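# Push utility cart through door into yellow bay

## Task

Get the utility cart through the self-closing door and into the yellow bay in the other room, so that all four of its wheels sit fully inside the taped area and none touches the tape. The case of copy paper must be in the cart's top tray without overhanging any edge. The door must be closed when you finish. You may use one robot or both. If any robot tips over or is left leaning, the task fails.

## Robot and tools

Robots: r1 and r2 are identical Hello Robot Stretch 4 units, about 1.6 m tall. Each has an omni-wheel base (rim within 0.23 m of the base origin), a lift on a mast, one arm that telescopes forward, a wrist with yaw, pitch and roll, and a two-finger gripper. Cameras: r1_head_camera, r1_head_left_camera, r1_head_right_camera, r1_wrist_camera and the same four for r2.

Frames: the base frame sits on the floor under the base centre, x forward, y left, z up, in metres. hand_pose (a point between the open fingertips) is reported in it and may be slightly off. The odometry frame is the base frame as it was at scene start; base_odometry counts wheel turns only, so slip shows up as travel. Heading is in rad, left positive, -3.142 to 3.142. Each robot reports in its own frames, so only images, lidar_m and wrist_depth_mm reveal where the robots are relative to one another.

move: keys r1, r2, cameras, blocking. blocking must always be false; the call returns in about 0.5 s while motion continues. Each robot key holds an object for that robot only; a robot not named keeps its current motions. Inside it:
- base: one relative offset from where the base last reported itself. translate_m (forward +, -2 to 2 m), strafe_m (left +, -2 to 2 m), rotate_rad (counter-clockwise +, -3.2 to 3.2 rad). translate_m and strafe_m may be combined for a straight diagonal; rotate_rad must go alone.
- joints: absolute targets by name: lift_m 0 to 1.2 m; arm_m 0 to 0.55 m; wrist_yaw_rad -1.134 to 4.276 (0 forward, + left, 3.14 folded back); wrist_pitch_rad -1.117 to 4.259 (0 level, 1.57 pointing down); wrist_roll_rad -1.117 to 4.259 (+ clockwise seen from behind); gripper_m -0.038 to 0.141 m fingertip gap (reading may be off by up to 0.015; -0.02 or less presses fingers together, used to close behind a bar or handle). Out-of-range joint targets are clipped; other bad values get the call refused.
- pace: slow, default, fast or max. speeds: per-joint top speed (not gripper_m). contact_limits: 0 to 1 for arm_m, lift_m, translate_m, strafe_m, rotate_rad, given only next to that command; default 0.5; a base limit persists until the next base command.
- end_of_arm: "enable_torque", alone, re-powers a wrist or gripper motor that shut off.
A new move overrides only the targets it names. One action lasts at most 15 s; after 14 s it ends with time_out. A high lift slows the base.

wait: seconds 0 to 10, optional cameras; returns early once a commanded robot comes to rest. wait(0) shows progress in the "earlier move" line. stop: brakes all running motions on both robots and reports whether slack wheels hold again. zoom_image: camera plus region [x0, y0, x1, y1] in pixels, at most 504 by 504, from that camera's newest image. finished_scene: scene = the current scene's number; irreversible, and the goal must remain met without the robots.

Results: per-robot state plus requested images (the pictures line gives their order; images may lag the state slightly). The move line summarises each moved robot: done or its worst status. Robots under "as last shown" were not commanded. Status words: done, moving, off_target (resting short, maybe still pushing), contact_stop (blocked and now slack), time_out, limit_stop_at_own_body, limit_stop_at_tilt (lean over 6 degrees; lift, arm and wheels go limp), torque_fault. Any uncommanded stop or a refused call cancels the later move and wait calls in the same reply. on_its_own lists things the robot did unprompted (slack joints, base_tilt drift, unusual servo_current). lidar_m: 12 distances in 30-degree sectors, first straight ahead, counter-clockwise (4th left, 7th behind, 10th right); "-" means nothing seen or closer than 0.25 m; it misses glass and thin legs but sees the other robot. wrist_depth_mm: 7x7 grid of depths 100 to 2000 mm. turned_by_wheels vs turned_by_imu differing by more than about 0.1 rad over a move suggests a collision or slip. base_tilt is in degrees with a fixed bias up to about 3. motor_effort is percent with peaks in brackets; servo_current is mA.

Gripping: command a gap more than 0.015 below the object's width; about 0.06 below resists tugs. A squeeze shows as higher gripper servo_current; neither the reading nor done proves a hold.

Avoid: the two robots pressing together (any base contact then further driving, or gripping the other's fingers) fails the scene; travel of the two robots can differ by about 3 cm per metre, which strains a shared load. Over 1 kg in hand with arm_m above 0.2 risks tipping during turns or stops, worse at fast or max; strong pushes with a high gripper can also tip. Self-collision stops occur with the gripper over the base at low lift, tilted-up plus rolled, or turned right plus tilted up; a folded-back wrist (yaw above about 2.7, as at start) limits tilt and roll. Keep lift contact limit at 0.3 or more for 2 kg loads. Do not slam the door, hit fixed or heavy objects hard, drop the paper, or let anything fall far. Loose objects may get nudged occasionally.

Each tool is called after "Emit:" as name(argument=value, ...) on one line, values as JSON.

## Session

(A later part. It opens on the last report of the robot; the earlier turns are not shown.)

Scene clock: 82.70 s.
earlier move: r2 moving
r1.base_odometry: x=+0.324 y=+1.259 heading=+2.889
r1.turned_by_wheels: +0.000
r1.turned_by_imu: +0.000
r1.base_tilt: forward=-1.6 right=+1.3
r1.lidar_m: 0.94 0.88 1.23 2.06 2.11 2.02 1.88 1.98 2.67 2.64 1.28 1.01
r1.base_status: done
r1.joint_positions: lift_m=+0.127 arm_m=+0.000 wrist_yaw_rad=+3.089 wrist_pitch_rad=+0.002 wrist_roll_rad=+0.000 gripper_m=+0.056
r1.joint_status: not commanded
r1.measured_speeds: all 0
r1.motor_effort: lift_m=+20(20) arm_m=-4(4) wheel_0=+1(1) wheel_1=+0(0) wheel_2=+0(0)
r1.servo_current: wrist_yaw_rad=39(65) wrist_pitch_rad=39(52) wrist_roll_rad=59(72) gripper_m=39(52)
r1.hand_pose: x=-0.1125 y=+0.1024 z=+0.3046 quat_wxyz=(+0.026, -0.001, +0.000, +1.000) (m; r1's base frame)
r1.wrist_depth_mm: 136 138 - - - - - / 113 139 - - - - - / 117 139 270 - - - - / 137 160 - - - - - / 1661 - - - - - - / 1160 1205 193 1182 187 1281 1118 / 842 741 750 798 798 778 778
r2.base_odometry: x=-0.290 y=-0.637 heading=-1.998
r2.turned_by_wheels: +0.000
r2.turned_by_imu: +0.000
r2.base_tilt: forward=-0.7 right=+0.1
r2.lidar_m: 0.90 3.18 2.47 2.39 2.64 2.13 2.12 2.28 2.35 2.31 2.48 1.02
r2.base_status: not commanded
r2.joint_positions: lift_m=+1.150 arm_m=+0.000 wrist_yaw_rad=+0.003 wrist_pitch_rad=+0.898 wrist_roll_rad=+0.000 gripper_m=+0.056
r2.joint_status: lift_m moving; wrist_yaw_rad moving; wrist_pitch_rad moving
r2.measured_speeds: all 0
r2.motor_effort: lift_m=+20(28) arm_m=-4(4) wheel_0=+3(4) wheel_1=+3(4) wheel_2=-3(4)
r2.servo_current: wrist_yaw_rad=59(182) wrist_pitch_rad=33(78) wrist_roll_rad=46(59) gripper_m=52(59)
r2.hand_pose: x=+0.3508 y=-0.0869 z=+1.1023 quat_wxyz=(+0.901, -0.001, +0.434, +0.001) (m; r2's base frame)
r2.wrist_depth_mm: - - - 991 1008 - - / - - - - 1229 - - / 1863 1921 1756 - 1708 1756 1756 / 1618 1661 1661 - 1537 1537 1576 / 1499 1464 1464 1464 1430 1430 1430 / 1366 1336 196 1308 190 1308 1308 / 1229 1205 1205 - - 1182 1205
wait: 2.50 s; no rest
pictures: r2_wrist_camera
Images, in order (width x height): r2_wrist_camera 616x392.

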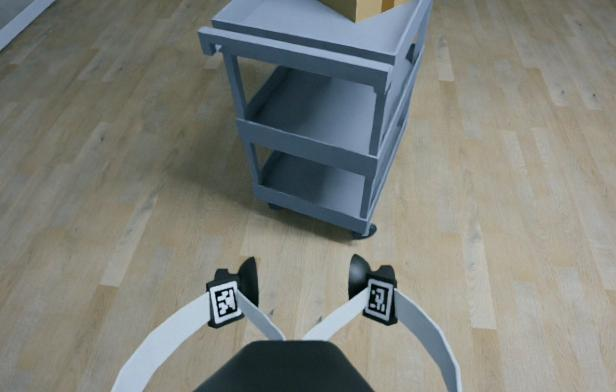

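Emit:
move(r1={"base": {"strafe_m": -0.38}}, r2={"base":{"translate_m":0.1},"joints": {"lift_m": 1.19, "arm_m": 0.3, "wrist_pitch_rad": 0.9}}, blocking=false, cameras=[])

Emit:
wait(seconds=3, cameras=[])

Emit:
move(r1={"base": {"translate_m": 0.85}}, blocking=false, cameras=["r1_head_left_camera","r2_head_camera","r2_wrist_camera"])

Emit:
zoom_image(camera="r2_head_camera", region=[110, 100, 310, 350])

Scene clock: 103.63 s.
earlier move: r2 done
move: r1 moving; r2 moving
r1.base_odometry: x=+0.334 y=+1.294 heading=+2.889
r1.turned_by_wheels: +0.000
r1.turned_by_imu: -0.001
r1.base_tilt: forward=-1.6 right=+1.3
r1.lidar_m: 0.95 0.89 1.24 2.10 2.16 2.01 1.90 1.98 2.66 2.59 1.32 1.00
r1.base_status: strafe_m moving
r1.joint_positions: lift_m=+0.127 arm_m=+0.000 wrist_yaw_rad=+3.089 wrist_pitch_rad=+0.002 wrist_roll_rad=+0.000 gripper_m=+0.056
r1.joint_status: not commanded
r1.measured_speeds: translate_m=+0.001 strafe_m=-0.142 rotate_rad=-0.005 lift_m=+0.000 arm_m=+0.000 wrist_yaw_rad=+0.000 wrist_pitch_rad=+0.000 wrist_roll_rad=+0.000
r1.motor_effort: lift_m=+20(20) arm_m=-4(4) wheel_0=+9(11) wheel_1=-8(10) wheel_2=+0(1)
r1.servo_current: wrist_yaw_rad=59(59) wrist_pitch_rad=39(46) wrist_roll_rad=20(59) gripper_m=39(46)
r1.hand_pose: x=-0.1125 y=+0.1024 z=+0.3046 quat_wxyz=(+0.026, -0.001, +0.000, +1.000) (m; r1's base frame)
r1.wrist_depth_mm: 136 138 - - - - - / 113 139 - - - - - / 118 139 273 - - - - / 137 162 - - - - - / 1661 - - - - - - / 1160 1205 192 1182 187 1229 1160 / 854 759 759 809 788 788 768
r2.base_odometry: x=-0.303 y=-0.666 heading=-1.998
r2.turned_by_wheels: +0.000
r2.turned_by_imu: +0.003
r2.base_tilt: forward=-0.7 right=+0.0
r2.lidar_m: 0.89 3.17 2.49 2.40 2.65 2.17 2.14 2.35 2.36 2.28 2.53 0.94
r2.base_status: translate_m moving
r2.joint_positions: lift_m=+1.182 arm_m=+0.051 wrist_yaw_rad=+0.003 wrist_pitch_rad=+0.898 wrist_roll_rad=+0.000 gripper_m=+0.056
r2.joint_status: lift_m moving; arm_m moving; wrist_pitch_rad moving; the others done
r2.measured_speeds: translate_m=+0.122 strafe_m=+0.000 rotate_rad=-0.003 lift_m=+0.073 arm_m=+0.195 wrist_yaw_rad=+0.000 wrist_pitch_rad=+0.000 wrist_roll_rad=+0.000
r2.motor_effort: lift_m=+22(23) arm_m=+5(14) wheel_0=+12(12) wheel_1=+8(9) wheel_2=-13(13)
r2.servo_current: wrist_yaw_rad=39(52) wrist_pitch_rad=20(65) wrist_roll_rad=52(59) gripper_m=46(59)
r2.hand_pose: x=+0.4013 y=-0.0869 z=+1.1346 quat_wxyz=(+0.901, -0.001, +0.434, +0.001) (m; r2's base frame)
r2.wrist_depth_mm: - - - 991 960 - - / - - - - - - - / 1921 1863 1808 - 1708 1808 1808 / 1756 1661 1661 - 1576 1661 1618 / 1499 1537 1499 1499 1499 1464 1430 / 1366 1397 196 1308 190 1336 1308 / 1281 1255 1255 - - 1205 1229
pictures: none
No camera images: "cameras" was empty.

Scene clock: 105.13 s.
earlier move: r1 moving; r2 done
r1.base_odometry: x=+0.416 y=+1.614 heading=+2.889
r1.turned_by_wheels: +0.000
r1.turned_by_imu: -0.002
r1.base_tilt: forward=-1.6 right=+1.3
r1.lidar_m: 0.95 1.01 1.26 2.44 2.52 1.97 1.89 1.98 2.39 2.29 1.32 0.98
r1.base_status: strafe_m moving
r1.joint_positions: lift_m=+0.127 arm_m=+0.000 wrist_yaw_rad=+3.089 wrist_pitch_rad=+0.002 wrist_roll_rad=+0.000 gripper_m=+0.056
r1.joint_status: not commanded
r1.measured_speeds: translate_m=+0.000 strafe_m=-0.093 rotate_rad=-0.002 lift_m=+0.000 arm_m=+0.000 wrist_yaw_rad=+0.000 wrist_pitch_rad=+0.000 wrist_roll_rad=+0.000
r1.motor_effort: lift_m=+20(20) arm_m=-4(4) wheel_0=+2(12) wheel_1=-1(11) wheel_2=+0(2)
r1.servo_current: wrist_yaw_rad=52(72) wrist_pitch_rad=39(52) wrist_roll_rad=33(72) gripper_m=46(46)
r1.hand_pose: x=-0.1125 y=+0.1024 z=+0.3046 quat_wxyz=(+0.026, -0.001, +0.000, +1.000) (m; r1's base frame)
r1.wrist_depth_mm: 136 139 - - - - - / 113 139 - - - - - / 117 139 271 - - - - / 137 161 - - - - - / 1661 - 1921 - - - - / 1182 1205 194 1160 188 1160 1160 / 842 759 750 809 788 778 820
r2.base_odometry: x=-0.331 y=-0.728 heading=-1.998
r2.turned_by_wheels: +0.000
r2.turned_by_imu: +0.000
r2.base_tilt: forward=-0.7 right=+0.0
r2.lidar_m: 0.84 3.13 2.49 2.41 2.65 2.26 2.19 2.39 2.37 2.31 2.50 0.84
r2.base_status: done
r2.joint_positions: lift_m=+1.190 arm_m=+0.300 wrist_yaw_rad=+0.003 wrist_pitch_rad=+0.898 wrist_roll_rad=+0.000 gripper_m=+0.056
r2.joint_status: all done
r2.measured_speeds: all 0
r2.motor_effort: lift_m=+21(24) arm_m=+7(14) wheel_0=+3(12) wheel_1=+3(9) wheel_2=-1(13)
r2.servo_current: wrist_yaw_rad=52(65) wrist_pitch_rad=39(78) wrist_roll_rad=59(59) gripper_m=46(59)
r2.hand_pose: x=+0.6506 y=-0.0869 z=+1.1423 quat_wxyz=(+0.901, -0.001, +0.434, +0.001) (m; r2's base frame)
r2.wrist_depth_mm: - - - 741 615 - - / - - - 831 707 - - / 1983 1863 778 - 778 1808 1808 / 1708 1661 1661 621 615 1618 1618 / 1537 1537 1464 - 591 1464 1430 / 1397 1366 196 904 189 1336 1308 / 1255 1255 1255 - - 1205 1229
wait: 1.50 of 3 s (r2 has come to rest)
pictures: none
No camera images: "cameras" was empty.

Scene clock: 105.63 s.
earlier move: r1 done
move: r1 moving
r1.base_odometry: x=+0.389 y=+1.635 heading=+2.890
r1.turned_by_wheels: +0.000
r1.turned_by_imu: +0.000
r1.base_tilt: forward=-1.6 right=+1.2
r1.lidar_m: 0.92 0.94 1.20 2.44 2.55 2.02 1.91 2.00 2.37 2.26 1.27 0.95
r1.base_status: translate_m moving
r1.joint_positions: lift_m=+0.127 arm_m=+0.000 wrist_yaw_rad=+3.089 wrist_pitch_rad=+0.002 wrist_roll_rad=+0.000 gripper_m=+0.056
r1.joint_status: not commanded
r1.measured_speeds: translate_m=+0.121 strafe_m=+0.000 rotate_rad=+0.000 lift_m=+0.000 arm_m=+0.000 wrist_yaw_rad=+0.000 wrist_pitch_rad=+0.000 wrist_roll_rad=+0.000
r1.motor_effort: lift_m=+20(20) arm_m=-4(4) wheel_0=+7(8) wheel_1=+4(10) wheel_2=-8(9)
r1.servo_current: wrist_yaw_rad=52(59) wrist_pitch_rad=39(52) wrist_roll_rad=65(65) gripper_m=39(46)
r1.hand_pose: x=-0.1125 y=+0.1024 z=+0.3046 quat_wxyz=(+0.026, -0.001, +0.000, +1.000) (m; r1's base frame)
r1.wrist_depth_mm: - 137 - - - - - / - 137 - - - - - / 110 138 219 - - - - / 125 140 - - - - - / 1708 1921 - - - - - / 1205 1205 194 1205 187 1160 1118 / 842 759 759 798 778 778 820
r2: as last shown
r2.base_tilt: forward=-0.7 right=+0.1
r2.lidar_m: 0.82 3.13 2.46 2.40 2.66 2.26 2.21 2.40 2.37 2.31 2.51 0.88
r2.motor_effort: lift_m=+21(21) arm_m=+7(7) wheel_0=+3(4) wheel_1=+2(2) wheel_2=-1(2)
r2.servo_current: wrist_yaw_rad=46(52) wrist_pitch_rad=39(46) wrist_roll_rad=46(52) gripper_m=46(59)
r2.wrist_depth_mm: - - - 750 609 - - / - - - 831 707 - - / 1983 1921 778 - 788 1756 1808 / 1756 1708 1618 621 609 1618 1618 / 1499 1499 1464 - 591 1464 1464 / 1366 1397 196 891 189 1336 1336 / 1281 1229 1255 - - 1255 1255
pictures: r1_head_left_camera, r2_head_camera, r2_wrist_camera
Images, in order (width x height): r1_head_left_camera 420x672, r2_head_camera 420x560, r2_wrist_camera 616x392.

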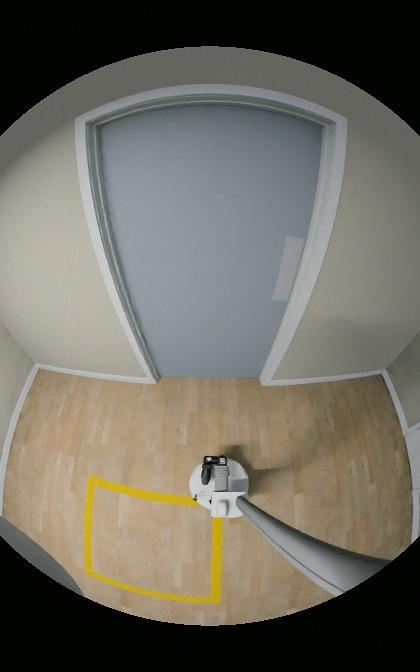

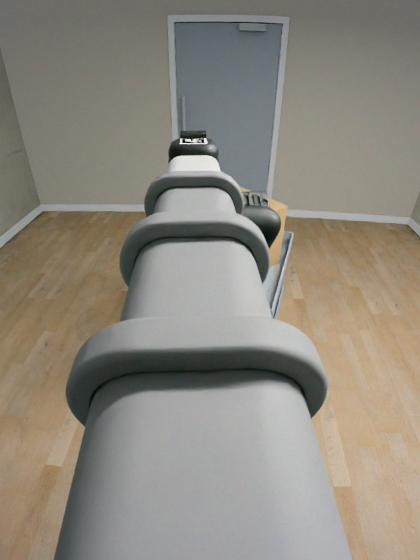

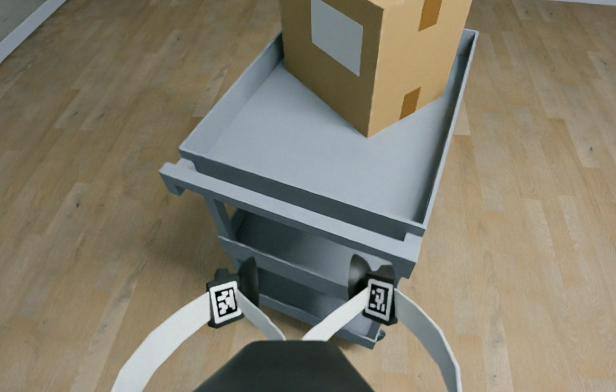

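Scaled by 2.016 from the camera's 420x560 image, which has a finer 1200x1600 frame.

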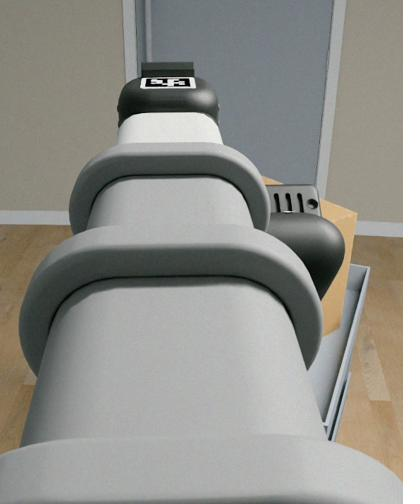

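Emit:
zoom_image(camera="r2_wrist_camera", region=[150, 20, 490, 360])

Emit:
wait(seconds=0, cameras=["r1_head_left_camera","r1_head_camera"])

Scaled by 1.482.

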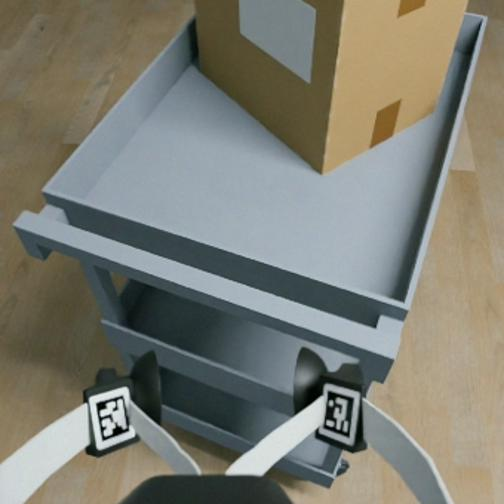

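Scene clock: 112.97 s.
earlier move: r1 done
r1.base_odometry: x=-0.403 y=+1.838 heading=+2.890
r1.turned_by_wheels: +0.001
r1.turned_by_imu: +0.012
r1.base_tilt: forward=-1.6 right=+1.3
r1.lidar_m: - 0.25 0.26 0.53 2.57 2.89 2.74 2.85 2.36 0.39 0.34 0.25
r1.base_status: done
r1.joint_positions: lift_m=+0.127 arm_m=+0.000 wrist_yaw_rad=+3.089 wrist_pitch_rad=+0.002 wrist_roll_rad=+0.000 gripper_m=+0.056
r1.joint_status: not commanded
r1.measured_speeds: all 0
r1.motor_effort: lift_m=+19(20) arm_m=-4(4) wheel_0=+14(24) wheel_1=+10(17) wheel_2=-12(20)
r1.servo_current: wrist_yaw_rad=46(72) wrist_pitch_rad=46(52) wrist_roll_rad=46(65) gripper_m=39(46)
r1.hand_pose: x=-0.1125 y=+0.1024 z=+0.3046 quat_wxyz=(+0.026, -0.001, +0.000, +1.000) (m; r1's base frame)
r1.wrist_depth_mm: - 137 - - - - - / - 138 - - - - - / 112 138 222 - - - - / 131 144 - - - - - / 1921 - - - - - - / 1182 1205 194 1308 187 1281 1060 / 831 759 759 798 788 768 809
r2.base_odometry: x=-0.331 y=-0.728 heading=-1.998
r2.turned_by_wheels: +0.000
r2.turned_by_imu: +0.001
r2.base_tilt: forward=-0.7 right=+0.1
r2.lidar_m: 0.83 3.16 2.47 2.41 2.63 2.24 2.19 2.41 2.36 2.31 2.52 0.86
r2.base_status: not commanded
r2.joint_positions: lift_m=+1.190 arm_m=+0.300 wrist_yaw_rad=+0.003 wrist_pitch_rad=+0.898 wrist_roll_rad=+0.000 gripper_m=+0.056
r2.joint_status: not commanded
r2.measured_speeds: all 0
r2.motor_effort: lift_m=+21(21) arm_m=+7(7) wheel_0=+3(4) wheel_1=+2(3) wheel_2=-1(2)
r2.servo_current: wrist_yaw_rad=46(65) wrist_pitch_rad=39(46) wrist_roll_rad=46(65) gripper_m=52(59)
r2.hand_pose: x=+0.6506 y=-0.0869 z=+1.1423 quat_wxyz=(+0.901, -0.001, +0.434, +0.001) (m; r2's base frame)
r2.wrist_depth_mm: - - - 750 609 - - / - - - 831 707 - - / 1921 1863 788 - 778 1808 1863 / 1661 1661 1576 621 609 1618 1661 / 1537 1499 1464 - 591 1430 1464 / 1397 1366 196 891 189 1336 1336 / 1281 1229 1281 - - 1229 1255
pictures: r1_head_camera, r1_head_left_camera
Images, in order (width x height): r1_head_camera 420x560, r1_head_left_camera 420x672.

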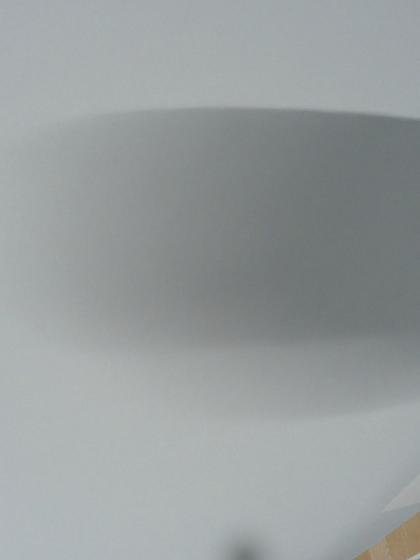

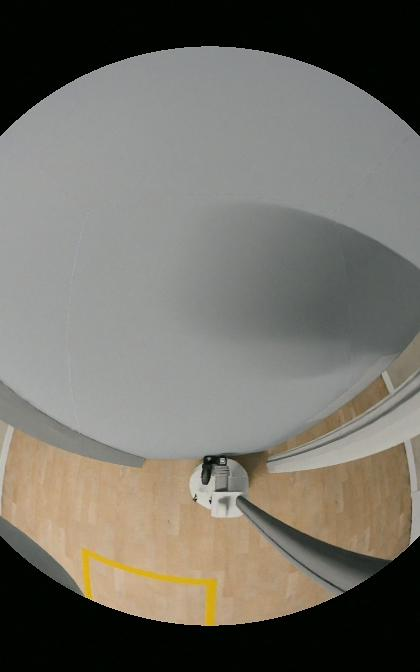

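Emit:
move(r1={"base": {"translate_m": 0.45}}, blocking=false, cameras=[])

Emit:
wait(seconds=2.5, cameras=["r1_head_left_camera","r1_head_right_camera","r2_head_right_camera"])

Scene clock: 129.13 s.
move: r1 moving
r1.base_odometry: x=-0.433 y=+1.846 heading=+2.891
r1.turned_by_wheels: +0.001
r1.turned_by_imu: +0.001
r1.base_tilt: forward=-1.6 right=+1.2
r1.lidar_m: 0.26 0.25 0.25 0.51 2.54 2.90 2.77 2.88 2.37 0.37 0.36 0.25
r1.base_status: translate_m moving
r1.joint_positions: lift_m=+0.127 arm_m=+0.000 wrist_yaw_rad=+3.095 wrist_pitch_rad=+0.002 wrist_roll_rad=+0.000 gripper_m=+0.056
r1.joint_status: not commanded
r1.measured_speeds: translate_m=+0.123 strafe_m=+0.000 rotate_rad=-0.005 lift_m=+0.000 arm_m=-0.002 wrist_yaw_rad=+0.049 wrist_pitch_rad=+0.000 wrist_roll_rad=+0.000
r1.motor_effort: lift_m=+19(19) arm_m=+5(5) wheel_0=+20(21) wheel_1=+17(18) wheel_2=-22(24)
r1.servo_current: wrist_yaw_rad=46(52) wrist_pitch_rad=46(46) wrist_roll_rad=72(72) gripper_m=39(46)
r1.hand_pose: x=-0.1132 y=+0.1007 z=+0.3046 quat_wxyz=(+0.023, -0.001, +0.000, +1.000) (m; r1's base frame)
r1.wrist_depth_mm: - 136 - - - - - / - 136 - - - - - / 109 137 191 - - - - / 122 137 289 - - - - / 1708 1921 - - - - - / 1229 1205 191 1182 188 1281 1042 / 831 750 759 798 788 778 820
r2: as last shown
r2.lidar_m: 0.82 3.10 2.46 2.38 2.64 2.24 2.20 2.38 2.37 2.32 2.51 0.85
r2.motor_effort: lift_m=+21(21) arm_m=+7(7) wheel_0=+3(4) wheel_1=+2(2) wheel_2=-2(2)
r2.servo_current: wrist_yaw_rad=52(65) wrist_pitch_rad=46(46) wrist_roll_rad=46(52) gripper_m=59(59)
r2.wrist_depth_mm: - - - 750 615 - - / - - - 809 715 - - / 1921 1863 768 - 788 1808 1863 / 1756 1708 1576 615 615 1618 1618 / 1537 1499 1464 - 591 1464 1464 / 1366 1366 196 891 189 1366 1336 / 1281 1255 1255 - - 1229 1229
pictures: none
No camera images: "cameras" was empty.

Scene clock: 131.63 s.
earlier move: r1 done
r1.base_odometry: x=-0.839 y=+1.950 heading=+2.891
r1.turned_by_wheels: -0.001
r1.turned_by_imu: +0.034
r1.base_tilt: forward=-1.6 right=+1.3
r1.lidar_m: 0.25 0.25 0.25 0.25 0.45 3.29 3.18 3.32 0.48 1.06 2.38 0.41
r1.base_status: done
r1.joint_positions: lift_m=+0.127 arm_m=-0.001 wrist_yaw_rad=+3.104 wrist_pitch_rad=+0.002 wrist_roll_rad=+0.000 gripper_m=+0.056
r1.joint_status: not commanded
r1.measured_speeds: all 0
r1.motor_effort: lift_m=+19(19) arm_m=+11(13) wheel_0=+2(21) wheel_1=+9(25) wheel_2=-8(26)
r1.servo_current: wrist_yaw_rad=85(104) wrist_pitch_rad=39(52) wrist_roll_rad=46(72) gripper_m=46(46)
r1.hand_pose: x=-0.1146 y=+0.0982 z=+0.3046 quat_wxyz=(+0.019, -0.001, +0.000, +1.000) (m; r1's base frame)
r1.wrist_depth_mm: - 136 - - - - - / - 135 217 - - - - / 107 135 183 - - - - / 120 137 273 - - - - / 1708 - - - - - - / 1229 1229 193 1205 187 1160 1138 / 854 759 768 809 809 778 820
r2.base_odometry: x=-0.331 y=-0.728 heading=-1.998
r2.turned_by_wheels: +0.000
r2.turned_by_imu: +0.000
r2.base_tilt: forward=-0.7 right=+0.1
r2.lidar_m: 0.81 3.15 2.47 2.40 2.62 2.25 2.21 2.37 2.34 2.31 2.50 0.84
r2.base_status: not commanded
r2.joint_positions: lift_m=+1.190 arm_m=+0.300 wrist_yaw_rad=+0.003 wrist_pitch_rad=+0.898 wrist_roll_rad=+0.000 gripper_m=+0.056
r2.joint_status: not commanded
r2.measured_speeds: all 0
r2.motor_effort: lift_m=+21(21) arm_m=+7(8) wheel_0=+3(4) wheel_1=+2(3) wheel_2=-1(2)
r2.servo_current: wrist_yaw_rad=39(65) wrist_pitch_rad=46(52) wrist_roll_rad=52(59) gripper_m=39(59)
r2.hand_pose: x=+0.6506 y=-0.0869 z=+1.1423 quat_wxyz=(+0.901, -0.001, +0.434, +0.001) (m; r2's base frame)
r2.wrist_depth_mm: - - - 750 615 - - / - - - 809 715 - - / 1983 1921 778 - 778 1808 1863 / 1708 1661 1618 621 609 1661 1661 / 1499 1537 1499 - 591 1499 1464 / 1336 1366 196 891 189 1336 1336 / 1281 1255 1255 - - 1229 1255
wait: 2.50 s; at rest by 2.47 s
pictures: r1_head_left_camera, r1_head_right_camera, r2_head_right_camera
Images, in order (width x height): r1_head_left_camera 420x672, r1_head_right_camera 420x672, r2_head_right_camera 420x672.

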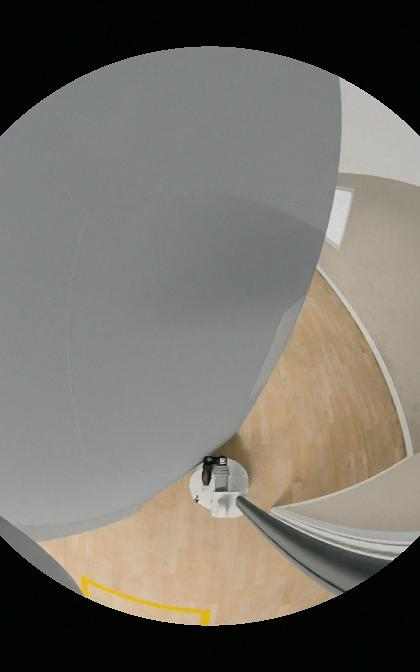

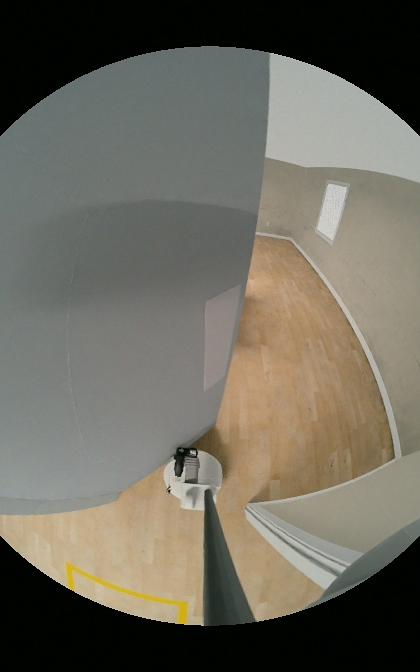

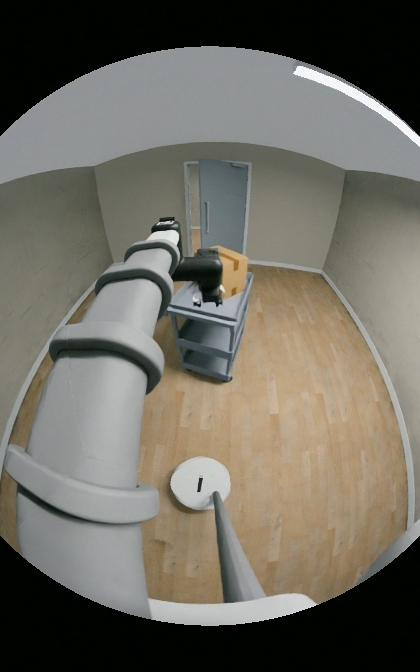

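Emit:
move(r1={"base": {"translate_m": 0.45}}, blocking=false, cameras=[])

Emit:
wait(seconds=2.5, cameras=["r1_head_camera","r1_head_left_camera","r1_head_right_camera","r2_head_right_camera"])

Scene clock: 139.73 s.
move: r1 moving
r1.base_odometry: x=-0.869 y=+1.958 heading=+2.891
r1.turned_by_wheels: +0.001
r1.turned_by_imu: +0.000
r1.base_tilt: forward=-1.6 right=+1.3
r1.lidar_m: 0.25 0.25 0.26 0.25 0.41 3.30 3.25 0.54 0.48 1.21 2.38 0.44
r1.base_status: translate_m moving
r1.joint_positions: lift_m=+0.127 arm_m=+0.000 wrist_yaw_rad=+3.102 wrist_pitch_rad=+0.002 wrist_roll_rad=+0.000 gripper_m=+0.056
r1.joint_status: not commanded
r1.measured_speeds: translate_m=+0.122 strafe_m=+0.000 rotate_rad=+0.004 lift_m=+0.000 arm_m=+0.003 wrist_yaw_rad=-0.044 wrist_pitch_rad=+0.000 wrist_roll_rad=+0.000
r1.motor_effort: lift_m=+19(19) arm_m=+8(11) wheel_0=+7(8) wheel_1=+17(17) wheel_2=-18(20)
r1.servo_current: wrist_yaw_rad=52(98) wrist_pitch_rad=39(52) wrist_roll_rad=59(59) gripper_m=39(46)
r1.hand_pose: x=-0.1142 y=+0.0987 z=+0.3046 quat_wxyz=(+0.020, -0.001, +0.000, +1.000) (m; r1's base frame)
r1.wrist_depth_mm: - 136 - - - - - / - 136 - - - - - / 107 136 187 - - - - / 124 136 258 - - - - / 1708 1921 - - - - - / 1182 1229 192 1205 187 1182 1138 / 854 750 759 798 778 788 820
r2: as last shown
r2.turned_by_imu: +0.001
r2.base_tilt: forward=-0.7 right=+0.0
r2.lidar_m: 0.83 3.15 2.48 2.40 2.62 2.23 2.20 2.40 2.36 2.32 2.52 0.84
r2.motor_effort: lift_m=+21(21) arm_m=+7(7) wheel_0=+3(3) wheel_1=+2(3) wheel_2=-1(2)
r2.servo_current: wrist_yaw_rad=52(59) wrist_pitch_rad=39(39) wrist_roll_rad=46(52) gripper_m=46(52)
r2.wrist_depth_mm: - - - 750 615 - - / - - - 820 715 - - / 1921 1863 768 - 778 1808 1808 / 1756 1661 1576 615 603 1576 1661 / 1537 1537 1499 - 597 1430 1499 / 1397 1366 197 891 189 1336 1308 / 1281 1255 1255 - - 1229 1255
pictures: none
No camera images: "cameras" was empty.

Scene clock: 142.23 s.
earlier move: r1 done
r1.base_odometry: x=-1.275 y=+2.062 heading=+2.891
r1.turned_by_wheels: +0.000
r1.turned_by_imu: -0.001
r1.base_tilt: forward=-1.6 right=+1.3
r1.lidar_m: 1.30 0.25 3.08 0.25 0.26 0.62 3.69 0.79 0.99 2.28 2.39 3.32
r1.base_status: done
r1.joint_positions: lift_m=+0.127 arm_m=+0.000 wrist_yaw_rad=+3.092 wrist_pitch_rad=+0.002 wrist_roll_rad=+0.000 gripper_m=+0.056
r1.joint_status: not commanded
r1.measured_speeds: all 0
r1.motor_effort: lift_m=+19(19) arm_m=+5(11) wheel_0=+0(12) wheel_1=+7(19) wheel_2=-1(20)
r1.servo_current: wrist_yaw_rad=65(98) wrist_pitch_rad=33(52) wrist_roll_rad=33(59) gripper_m=39(52)
r1.hand_pose: x=-0.1129 y=+0.1016 z=+0.3046 quat_wxyz=(+0.025, -0.001, +0.000, +1.000) (m; r1's base frame)
r1.wrist_depth_mm: - 137 - - - - 387 / - 138 - - - - 343 / 111 138 211 - - - 402 / 128 141 - - - - 407 / 138 - - - - - 404 / 842 1205 193 1182 186 1160 345 / 788 750 759 788 798 732 397
r2.base_odometry: x=-0.331 y=-0.728 heading=-1.998
r2.turned_by_wheels: +0.000
r2.turned_by_imu: +0.000
r2.base_tilt: forward=-0.7 right=+0.0
r2.lidar_m: 0.82 3.15 2.46 2.37 2.61 2.25 2.19 2.37 2.34 2.30 2.51 0.83
r2.base_status: not commanded
r2.joint_positions: lift_m=+1.190 arm_m=+0.300 wrist_yaw_rad=+0.003 wrist_pitch_rad=+0.898 wrist_roll_rad=+0.000 gripper_m=+0.056
r2.joint_status: not commanded
r2.measured_speeds: all 0
r2.motor_effort: lift_m=+21(21) arm_m=+7(7) wheel_0=+3(4) wheel_1=+2(3) wheel_2=-1(2)
r2.servo_current: wrist_yaw_rad=52(65) wrist_pitch_rad=46(46) wrist_roll_rad=46(59) gripper_m=46(52)
r2.hand_pose: x=+0.6506 y=-0.0869 z=+1.1423 quat_wxyz=(+0.901, -0.001, +0.434, +0.001) (m; r2's base frame)
r2.wrist_depth_mm: - - - 741 615 - - / - - - 820 707 - - / 1921 1921 788 - 778 1756 1808 / 1708 1708 1576 621 609 1618 1618 / 1537 1537 1499 - 591 1499 1430 / 1397 1366 196 891 189 1336 1336 / 1281 1229 1281 - - 1229 1229
wait: 2.50 s; at rest by 2.47 s
pictures: r1_head_camera, r1_head_left_camera, r1_head_right_camera, r2_head_right_camera
Images, in order (width x height): r1_head_camera 420x560, r1_head_left_camera 420x672, r1_head_right_camera 420x672, r2_head_right_camera 420x672.

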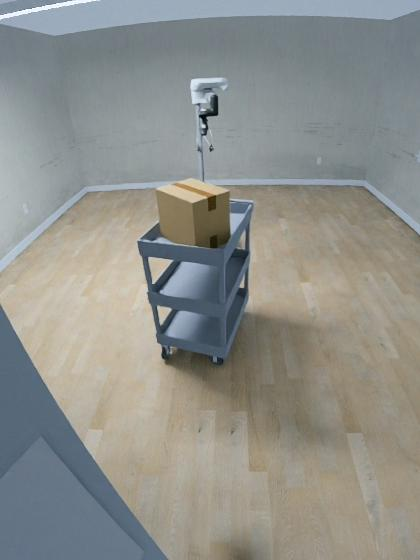

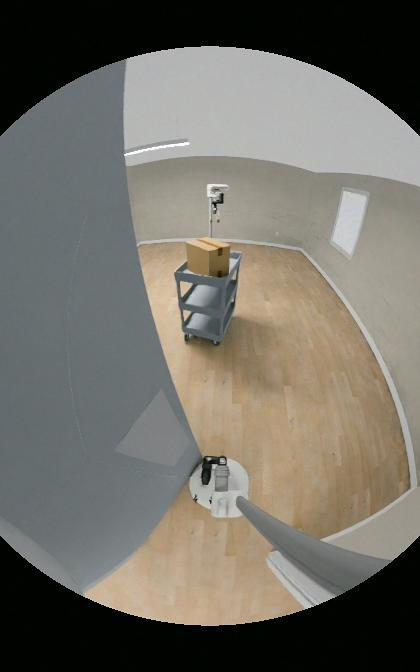

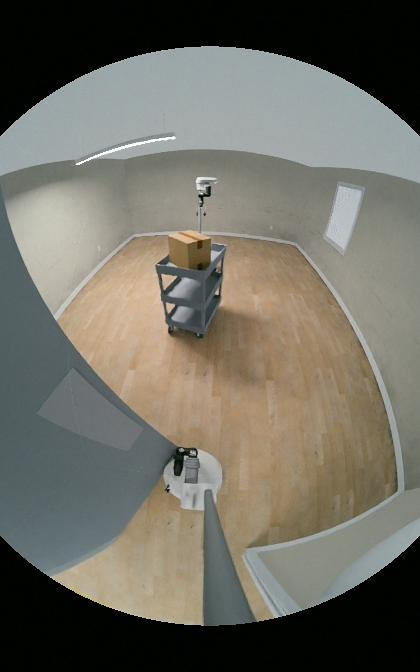

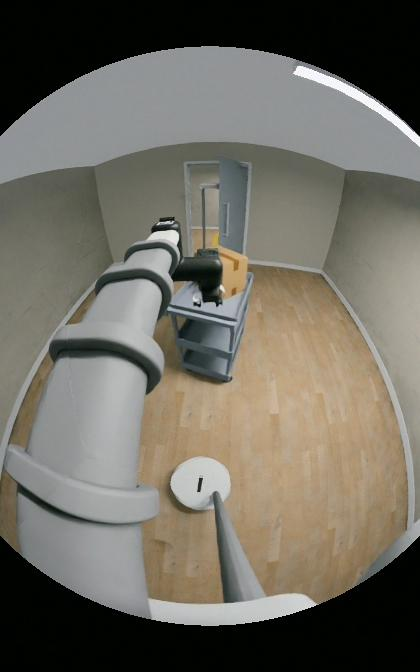

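Emit:
zoom_image(camera="r1_head_camera", region=[110, 140, 290, 390])

Emit:
move(r1={"base": {"translate_m": 0.2, "strafe_m": 0.2}}, blocking=false, cameras=[])

Scaled by 2.016 from the camera's 420x560 image, which has a finer 600x800 frame.

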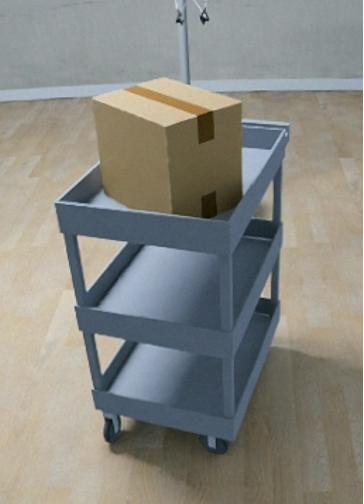

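Scene clock: 146.30 s.
move: r1 moving
r1.base_odometry: x=-1.302 y=+2.045 heading=+2.891
r1.turned_by_wheels: +0.000
r1.turned_by_imu: +0.000
r1.base_tilt: forward=-1.6 right=+1.3
r1.lidar_m: 1.30 0.25 2.95 0.25 0.25 0.59 3.70 0.81 1.05 2.33 2.41 3.33
r1.base_status: translate_m moving; strafe_m moving
r1.joint_positions: lift_m=+0.127 arm_m=+0.000 wrist_yaw_rad=+3.092 wrist_pitch_rad=+0.002 wrist_roll_rad=+0.000 gripper_m=+0.056
r1.joint_status: not commanded
r1.measured_speeds: translate_m=+0.087 strafe_m=+0.088 rotate_rad=-0.004 lift_m=+0.000 arm_m=+0.000 wrist_yaw_rad=+0.000 wrist_pitch_rad=+0.000 wrist_roll_rad=+0.000
r1.motor_effort: lift_m=+19(19) arm_m=+5(5) wheel_0=-4(8) wheel_1=+18(18) wheel_2=-10(12)
r1.servo_current: wrist_yaw_rad=33(59) wrist_pitch_rad=46(46) wrist_roll_rad=46(52) gripper_m=46(46)
r1.hand_pose: x=-0.1129 y=+0.1016 z=+0.3046 quat_wxyz=(+0.025, -0.001, +0.000, +1.000) (m; r1's base frame)
r1.wrist_depth_mm: - 137 - - - - 349 / - 137 - - - - 353 / 109 137 204 - - - 364 / 123 138 - - - - 366 / 842 - - - - 1863 366 / 854 1182 194 1160 187 1042 364 / 809 750 759 798 798 640 359
r2: as last shown
r2.turned_by_imu: +0.001
r2.base_tilt: forward=-0.6 right=+0.0
r2.lidar_m: 0.82 3.14 2.47 2.40 2.64 2.22 2.20 2.39 2.35 2.31 2.49 0.84
r2.motor_effort: lift_m=+21(21) arm_m=+7(7) wheel_0=+3(3) wheel_1=+2(3) wheel_2=-1(2)
r2.servo_current: wrist_yaw_rad=59(59) wrist_pitch_rad=39(46) wrist_roll_rad=52(59) gripper_m=46(52)
r2.wrist_depth_mm: - - - 741 609 - - / - - - 820 707 - - / 1921 1921 778 - 768 1808 1808 / 1708 1708 1576 615 603 1618 1618 / 1618 1499 1464 - 597 1464 1464 / 1366 1397 196 904 189 1336 1308 / 1281 1255 1281 - - 1255 1229
pictures: none
No camera images: "cameras" was empty.

Emit:
move(r2={"base":{"strafe_m":0.18},"joints": {"lift_m": 0.72, "arm_m": 0.0, "wrist_pitch_rad": 0.0, "wrist_yaw_rad": -0.36, "gripper_m":0.12}}, blocking=false, cameras=["r1_head_camera","r1_head_left_camera"])

Emit:
wait(seconds=3, cameras=["r2_head_camera","r2_wrist_camera"])

Scene clock: 190.70 s.
earlier move: r1 done
move: r2 moving
r1.base_odometry: x=-1.518 y=+1.918 heading=+2.891
r1.turned_by_wheels: +0.000
r1.turned_by_imu: +0.002
r1.base_tilt: forward=-1.5 right=+1.3
r1.lidar_m: 1.12 3.11 2.35 - 0.25 0.37 3.90 1.08 1.28 2.49 2.61 3.62
r1.base_status: done
r1.joint_positions: lift_m=+0.127 arm_m=+0.000 wrist_yaw_rad=+3.092 wrist_pitch_rad=+0.002 wrist_roll_rad=+0.000 gripper_m=+0.056
r1.joint_status: not commanded
r1.measured_speeds: all 0
r1.motor_effort: lift_m=+19(19) arm_m=+5(5) wheel_0=-5(5) wheel_1=+4(5) wheel_2=-2(2)
r1.servo_current: wrist_yaw_rad=52(65) wrist_pitch_rad=52(52) wrist_roll_rad=39(52) gripper_m=39(46)
r1.hand_pose: x=-0.1129 y=+0.1016 z=+0.3046 quat_wxyz=(+0.025, -0.001, +0.000, +1.000) (m; r1's base frame)
r1.wrist_depth_mm: 136 138 - - 544 250 - / 113 139 - - 549 253 171 / 117 139 272 - 554 277 172 / 137 162 - - 569 255 173 / 1661 - - - 960 256 174 / 1078 1182 195 1182 187 254 173 / 854 750 759 798 469 198 -
r2.base_odometry: x=-0.298 y=-0.743 heading=-1.998
r2.turned_by_wheels: +0.000
r2.turned_by_imu: +0.001
r2.base_tilt: forward=-0.6 right=+0.0
r2.lidar_m: 0.84 3.09 2.44 2.35 2.60 2.23 2.20 2.38 2.39 2.35 2.54 0.82
r2.base_status: strafe_m moving
r2.joint_positions: lift_m=+1.152 arm_m=+0.249 wrist_yaw_rad=-0.353 wrist_pitch_rad=+0.340 wrist_roll_rad=+0.000 gripper_m=+0.075
r2.joint_status: lift_m moving; arm_m moving; wrist_yaw_rad moving; wrist_pitch_rad moving; gripper_m moving
r2.measured_speeds: translate_m=+0.000 strafe_m=+0.139 rotate_rad=+0.002 lift_m=-0.146 arm_m=-0.195 wrist_yaw_rad=-0.186 wrist_pitch_rad=-1.717 wrist_roll_rad=+0.000
r2.motor_effort: lift_m=+13(22) arm_m=-6(11) wheel_0=-11(11) wheel_1=+11(12) wheel_2=+1(1)
r2.servo_current: wrist_yaw_rad=13(117) wrist_pitch_rad=143(150) wrist_roll_rad=46(52) gripper_m=65(91)
r2.hand_pose: x=+0.6452 y=-0.1761 z=+1.2345 quat_wxyz=(+0.970, +0.030, +0.166, -0.173) (m; r2's base frame)
r2.wrist_depth_mm: - - - - - - - / - - - - - - - / - - - - - - - / - - 798 866 - - - / - - 831 904 - - - / 1983 820 189 842 190 1983 1808 / 1708 615 - - 1661 1618 1576
pictures: r1_head_camera, r1_head_left_camera
Images, in order (width x height): r1_head_camera 420x560, r1_head_left_camera 420x672.

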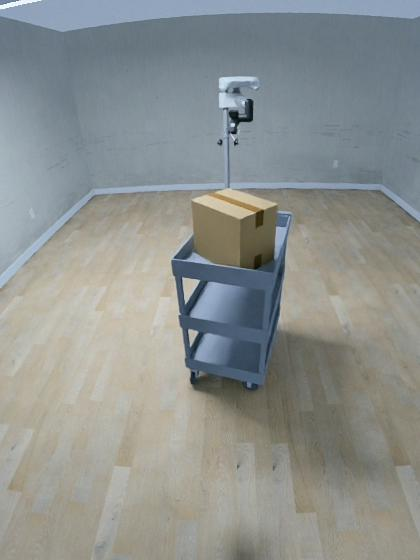

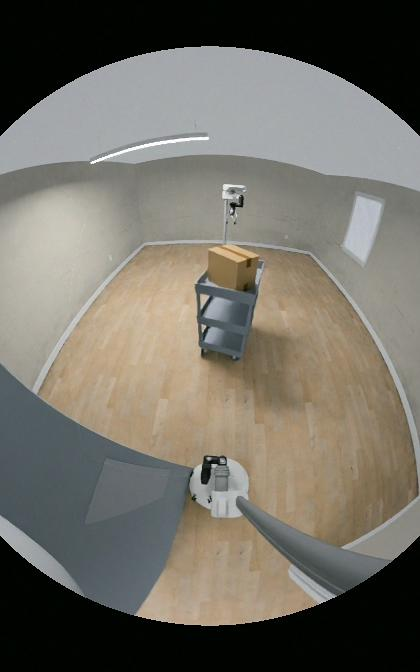

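Scene clock: 193.07 s.
earlier move: r2 done
r1.base_odometry: x=-1.518 y=+1.918 heading=+2.891
r1.turned_by_wheels: +0.000
r1.turned_by_imu: +0.000
r1.base_tilt: forward=-1.6 right=+1.3
r1.lidar_m: 1.13 3.17 2.34 - 0.25 0.35 3.92 1.05 1.31 2.49 2.60 3.59
r1.base_status: done
r1.joint_positions: lift_m=+0.127 arm_m=+0.000 wrist_yaw_rad=+3.092 wrist_pitch_rad=+0.002 wrist_roll_rad=+0.000 gripper_m=+0.056
r1.joint_status: not commanded
r1.measured_speeds: all 0
r1.motor_effort: lift_m=+19(19) arm_m=+5(5) wheel_0=-4(5) wheel_1=+4(5) wheel_2=-2(2)
r1.servo_current: wrist_yaw_rad=52(78) wrist_pitch_rad=39(52) wrist_roll_rad=52(65) gripper_m=46(46)
r1.hand_pose: x=-0.1129 y=+0.1016 z=+0.3046 quat_wxyz=(+0.025, -0.001, +0.000, +1.000) (m; r1's base frame)
r1.wrist_depth_mm: 136 138 - - 549 248 - / 113 139 - - 554 253 171 / 117 139 273 - 559 278 172 / 137 162 - - 569 254 173 / 1661 - - - 976 255 173 / 1060 1182 193 1160 189 256 173 / 854 741 750 788 473 198 -
r2.base_odometry: x=-0.167 y=-0.802 heading=-1.998
r2.turned_by_wheels: +0.000
r2.turned_by_imu: +0.000
r2.base_tilt: forward=-0.6 right=+0.1
r2.lidar_m: 0.89 2.90 2.28 2.20 2.45 2.21 2.19 2.35 2.53 2.51 2.69 0.88
r2.base_status: done
r2.joint_positions: lift_m=+0.720 arm_m=+0.000 wrist_yaw_rad=-0.357 wrist_pitch_rad=+0.008 wrist_roll_rad=+0.000 gripper_m=+0.120
r2.joint_status: all done
r2.measured_speeds: all 0
r2.motor_effort: lift_m=+14(22) arm_m=-7(12) wheel_0=-1(13) wheel_1=+1(13) wheel_2=+0(1)
r2.servo_current: wrist_yaw_rad=52(117) wrist_pitch_rad=59(169) wrist_roll_rad=52(65) gripper_m=52(104)
r2.hand_pose: x=+0.4107 y=-0.1828 z=+0.8963 quat_wxyz=(+0.984, +0.001, +0.004, -0.178) (m; r2's base frame)
r2.wrist_depth_mm: - - - - - - - / - - - - - - - / - - - 1118 - - - / - - 1098 1008 - - - / - - - - - - - / - - 196 732 196 - - / 1983 1863 - - 1921 1808 1863
wait: 2.37 of 3 s (r2 has come to rest)
pictures: r2_head_camera, r2_wrist_camera
Images, in order (width x height): r2_head_camera 420x560, r2_wrist_camera 616x392.

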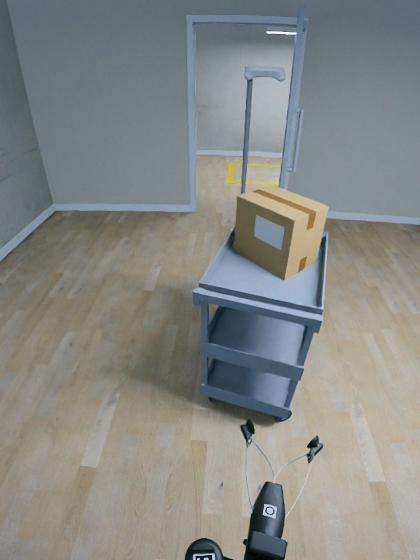

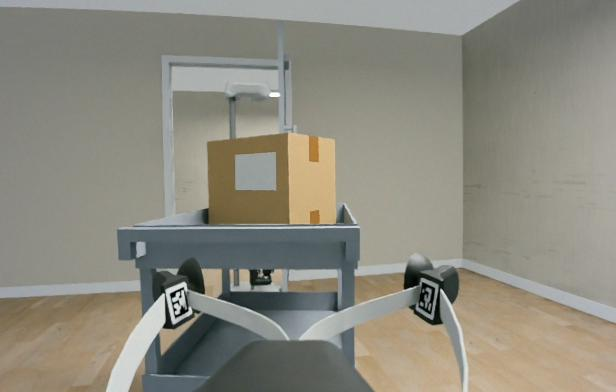

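Emit:
move(r2={"base":{"translate_m":0.25,"strafe_m":-0.045},"joints": {"lift_m": 0.684, "arm_m": 0.1, "wrist_roll_rad": 1.57, "gripper_m":0.12}}, blocking=false, cameras=[])

Emit:
wait(seconds=3, cameras=["r2_head_camera","r2_wrist_camera"])

Scene clock: 205.93 s.
move: r2 moving
r1: as last shown
r1.lidar_m: 1.13 3.14 2.33 - 0.25 0.35 3.91 1.08 1.30 2.48 2.60 3.59
r1.motor_effort: lift_m=+19(19) arm_m=+5(5) wheel_0=-5(5) wheel_1=+4(5) wheel_2=-2(2)
r1.servo_current: wrist_yaw_rad=39(72) wrist_pitch_rad=39(46) wrist_roll_rad=52(52) gripper_m=46(46)
r1.wrist_depth_mm: 136 138 - - 544 248 - / 113 139 - - 554 251 171 / 117 139 272 - 569 281 172 / 137 162 - - 569 256 173 / 1708 - - - 946 255 174 / 1078 1205 193 1182 187 254 173 / 842 741 759 798 473 198 -
r2.base_odometry: x=-0.185 y=-0.828 heading=-1.997
r2.turned_by_wheels: +0.000
r2.turned_by_imu: +0.001
r2.base_tilt: forward=-0.7 right=+0.0
r2.lidar_m: 0.84 2.91 2.31 2.20 2.45 2.24 2.23 2.38 2.52 2.50 2.70 0.84
r2.base_status: translate_m moving; strafe_m moving
r2.joint_positions: lift_m=+0.690 arm_m=+0.050 wrist_yaw_rad=-0.357 wrist_pitch_rad=+0.007 wrist_roll_rad=+0.589 gripper_m=+0.120
r2.joint_status: lift_m moving; arm_m moving; wrist_roll_rad moving; the others done
r2.measured_speeds: translate_m=+0.121 strafe_m=-0.023 rotate_rad=-0.002 lift_m=-0.062 arm_m=+0.195 wrist_yaw_rad=+0.000 wrist_pitch_rad=+0.000 wrist_roll_rad=+1.820
r2.motor_effort: lift_m=+15(16) arm_m=+5(12) wheel_0=+6(11) wheel_1=+7(7) wheel_2=-13(13)
r2.servo_current: wrist_yaw_rad=39(59) wrist_pitch_rad=52(59) wrist_roll_rad=85(98) gripper_m=52(59)
r2.hand_pose: x=+0.4609 y=-0.1828 z=+0.8658 quat_wxyz=(+0.941, +0.286, -0.048, -0.171) (m; r2's base frame)
r2.wrist_depth_mm: - - - - - - - / - - - - - - - / - - - - - - - / - - 976 931 - - - / - - 1025 668 - - 1756 / - - 198 - 193 1537 1366 / - - - - - 1281 1160
pictures: none
No camera images: "cameras" was empty.

Scene clock: 207.73 s.
earlier move: r2 done
r1.base_odometry: x=-1.518 y=+1.918 heading=+2.891
r1.turned_by_wheels: +0.000
r1.turned_by_imu: +0.000
r1.base_tilt: forward=-1.6 right=+1.3
r1.lidar_m: 1.12 3.15 2.35 - 0.25 0.34 3.92 1.08 1.31 2.50 2.62 3.59
r1.base_status: not commanded
r1.joint_positions: lift_m=+0.127 arm_m=+0.000 wrist_yaw_rad=+3.092 wrist_pitch_rad=+0.002 wrist_roll_rad=+0.000 gripper_m=+0.056
r1.joint_status: not commanded
r1.measured_speeds: all 0
r1.motor_effort: lift_m=+19(19) arm_m=+5(5) wheel_0=-4(5) wheel_1=+4(5) wheel_2=-2(2)
r1.servo_current: wrist_yaw_rad=39(72) wrist_pitch_rad=39(52) wrist_roll_rad=33(72) gripper_m=46(52)
r1.hand_pose: x=-0.1129 y=+0.1016 z=+0.3046 quat_wxyz=(+0.025, -0.001, +0.000, +1.000) (m; r1's base frame)
r1.wrist_depth_mm: 136 138 - - 544 249 - / 113 139 - - 554 252 171 / 117 139 273 - 564 279 172 / 137 162 - - 569 255 173 / 1708 - - - 946 255 174 / 1098 1205 194 1205 188 256 173 / 842 750 750 820 473 199 -
r2.base_odometry: x=-0.312 y=-1.011 heading=-1.997
r2.turned_by_wheels: +0.000
r2.turned_by_imu: +0.001
r2.base_tilt: forward=-0.7 right=+0.0
r2.lidar_m: 0.64 2.94 2.31 2.24 2.41 2.50 2.43 2.65 2.52 2.48 2.66 0.63
r2.base_status: done
r2.joint_positions: lift_m=+0.684 arm_m=+0.100 wrist_yaw_rad=-0.357 wrist_pitch_rad=+0.007 wrist_roll_rad=+1.568 gripper_m=+0.120
r2.joint_status: all done
r2.measured_speeds: all 0
r2.motor_effort: lift_m=+14(17) arm_m=+7(12) wheel_0=+2(11) wheel_1=+4(7) wheel_2=-2(13)
r2.servo_current: wrist_yaw_rad=46(59) wrist_pitch_rad=52(59) wrist_roll_rad=39(98) gripper_m=46(59)
r2.hand_pose: x=+0.5103 y=-0.1828 z=+0.8604 quat_wxyz=(+0.696, +0.695, -0.123, -0.128) (m; r2's base frame)
r2.wrist_depth_mm: - - - - - 1661 1160 / - - - 366 - 1499 1098 / - - - 384 399 668 - / - - 654 384 991 - - / - - 634 389 389 - - / - - 200 330 198 - - / - - - - - - -
wait: 1.80 of 3 s (r2 has come to rest)
pictures: r2_head_camera, r2_wrist_camera
Images, in order (width x height): r2_head_camera 420x560, r2_wrist_camera 616x392.

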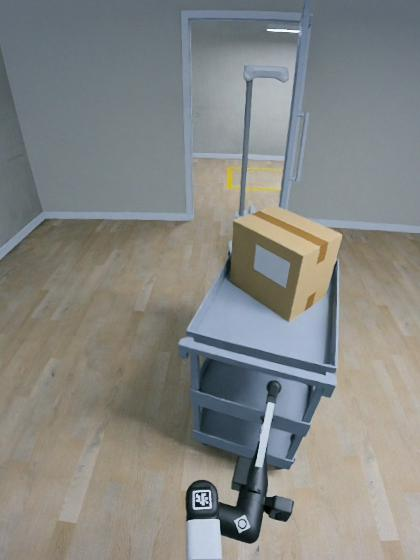

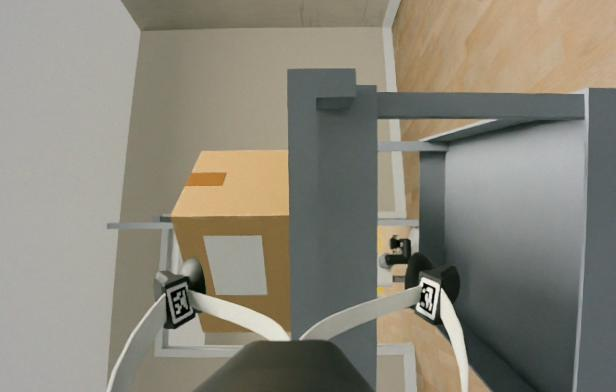

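Emit:
zoom_image(camera="r2_wrist_camera", region=[150, 40, 490, 380])

Emit:
zoom_image(camera="r2_head_camera", region=[170, 180, 350, 420])

Scaled by 1.482.

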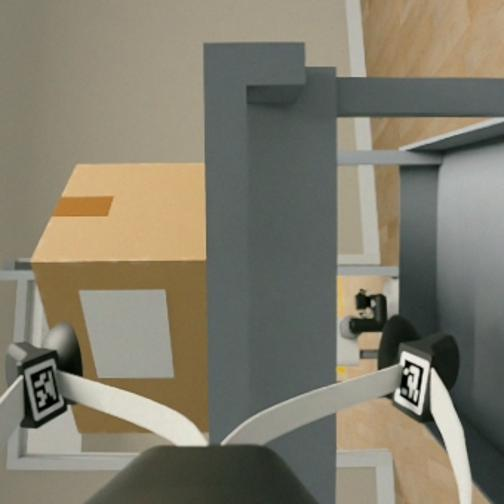

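Scaled by 2.100 from the camera's 420x560 image, which has a finer 1200x1600 frame.

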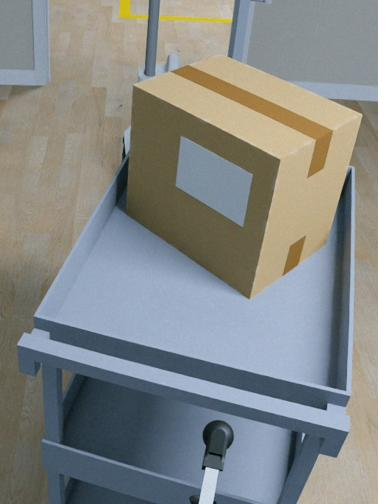

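Emit:
move(r2={"base":{"translate_m":0.12,"strafe_m":-0.063},"joints": {"lift_m": 0.689, "arm_m": 0.15}, "contact_limits":{"translate_m":0.2,"strafe_m":0.2,"arm_m":0.1}}, blocking=false, cameras=[])

Emit:
wait(seconds=2, cameras=["r2_head_camera","r2_wrist_camera"])

Emit:
zoom_image(camera="r2_wrist_camera", region=[150, 40, 490, 380])

Emit:
zoom_image(camera="r2_head_camera", region=[170, 180, 350, 420])

r2: "contact_limits": translate_m and strafe_m are given together and make one move, which takes one limit: state it under one of them only
Scene clock: 225.17 s.
r1.base_odometry: x=-1.518 y=+1.918 heading=+2.891
r1.turned_by_wheels: +0.000
r1.turned_by_imu: +0.000
r1.base_tilt: forward=-1.6 right=+1.3
r1.lidar_m: 1.13 3.12 2.36 - 0.25 0.31 3.92 1.07 1.28 2.48 2.61 3.64
r1.base_status: not commanded
r1.joint_positions: lift_m=+0.127 arm_m=+0.000 wrist_yaw_rad=+3.092 wrist_pitch_rad=+0.002 wrist_roll_rad=+0.000 gripper_m=+0.056
r1.joint_status: not commanded
r1.measured_speeds: all 0
r1.motor_effort: lift_m=+19(19) arm_m=+5(5) wheel_0=-5(5) wheel_1=+4(5) wheel_2=-2(2)
r1.servo_current: wrist_yaw_rad=59(72) wrist_pitch_rad=46(52) wrist_roll_rad=46(72) gripper_m=39(52)
r1.hand_pose: x=-0.1129 y=+0.1016 z=+0.3046 quat_wxyz=(+0.025, -0.001, +0.000, +1.000) (m; r1's base frame)
r1.wrist_depth_mm: 136 138 - - 539 249 - / 113 139 - - 554 253 172 / 117 139 272 - 564 276 173 / 137 161 - - 574 256 174 / 1661 - - - 976 255 174 / 1098 1205 194 1182 188 255 173 / 831 741 759 809 469 198 -
r2.base_odometry: x=-0.312 y=-1.011 heading=-1.997
r2.turned_by_wheels: +0.000
r2.turned_by_imu: +0.001
r2.base_tilt: forward=-0.7 right=+0.0
r2.lidar_m: 0.64 2.93 2.30 2.25 2.46 2.47 2.42 2.66 2.51 2.48 2.68 0.63
r2.base_status: done
r2.joint_positions: lift_m=+0.684 arm_m=+0.100 wrist_yaw_rad=-0.357 wrist_pitch_rad=+0.007 wrist_roll_rad=+1.568 gripper_m=+0.120
r2.joint_status: all done
r2.measured_speeds: all 0
r2.motor_effort: lift_m=+14(17) arm_m=+7(12) wheel_0=+2(11) wheel_1=+4(7) wheel_2=-2(13)
r2.servo_current: wrist_yaw_rad=39(59) wrist_pitch_rad=52(59) wrist_roll_rad=52(98) gripper_m=52(59)
r2.hand_pose: x=+0.5103 y=-0.1828 z=+0.8604 quat_wxyz=(+0.696, +0.695, -0.123, -0.128) (m; r2's base frame)
r2.wrist_depth_mm: - - - - - 1708 1160 / - - - 362 - 1499 1118 / - - - 384 402 661 - / - - 654 387 991 - - / - - 640 389 392 - - / - - 200 332 198 - - / - - - - - - -
pictures: none

not run: a call was refused earlier in this reply.

Scaled by 1.482.

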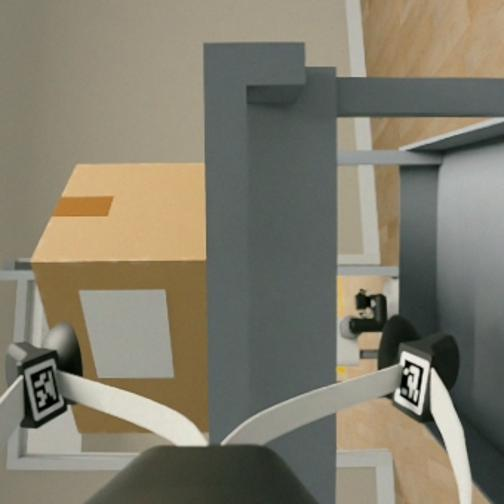

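Scaled by 2.100 from the camera's 420x560 image, which has a finer 1200x1600 frame.

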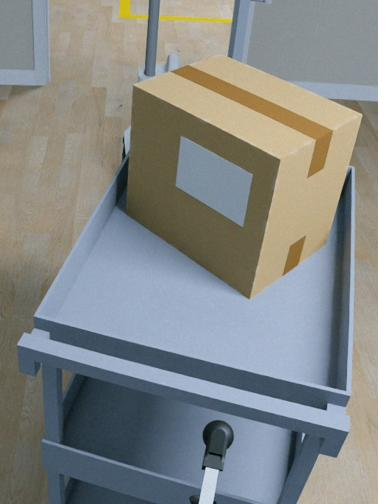

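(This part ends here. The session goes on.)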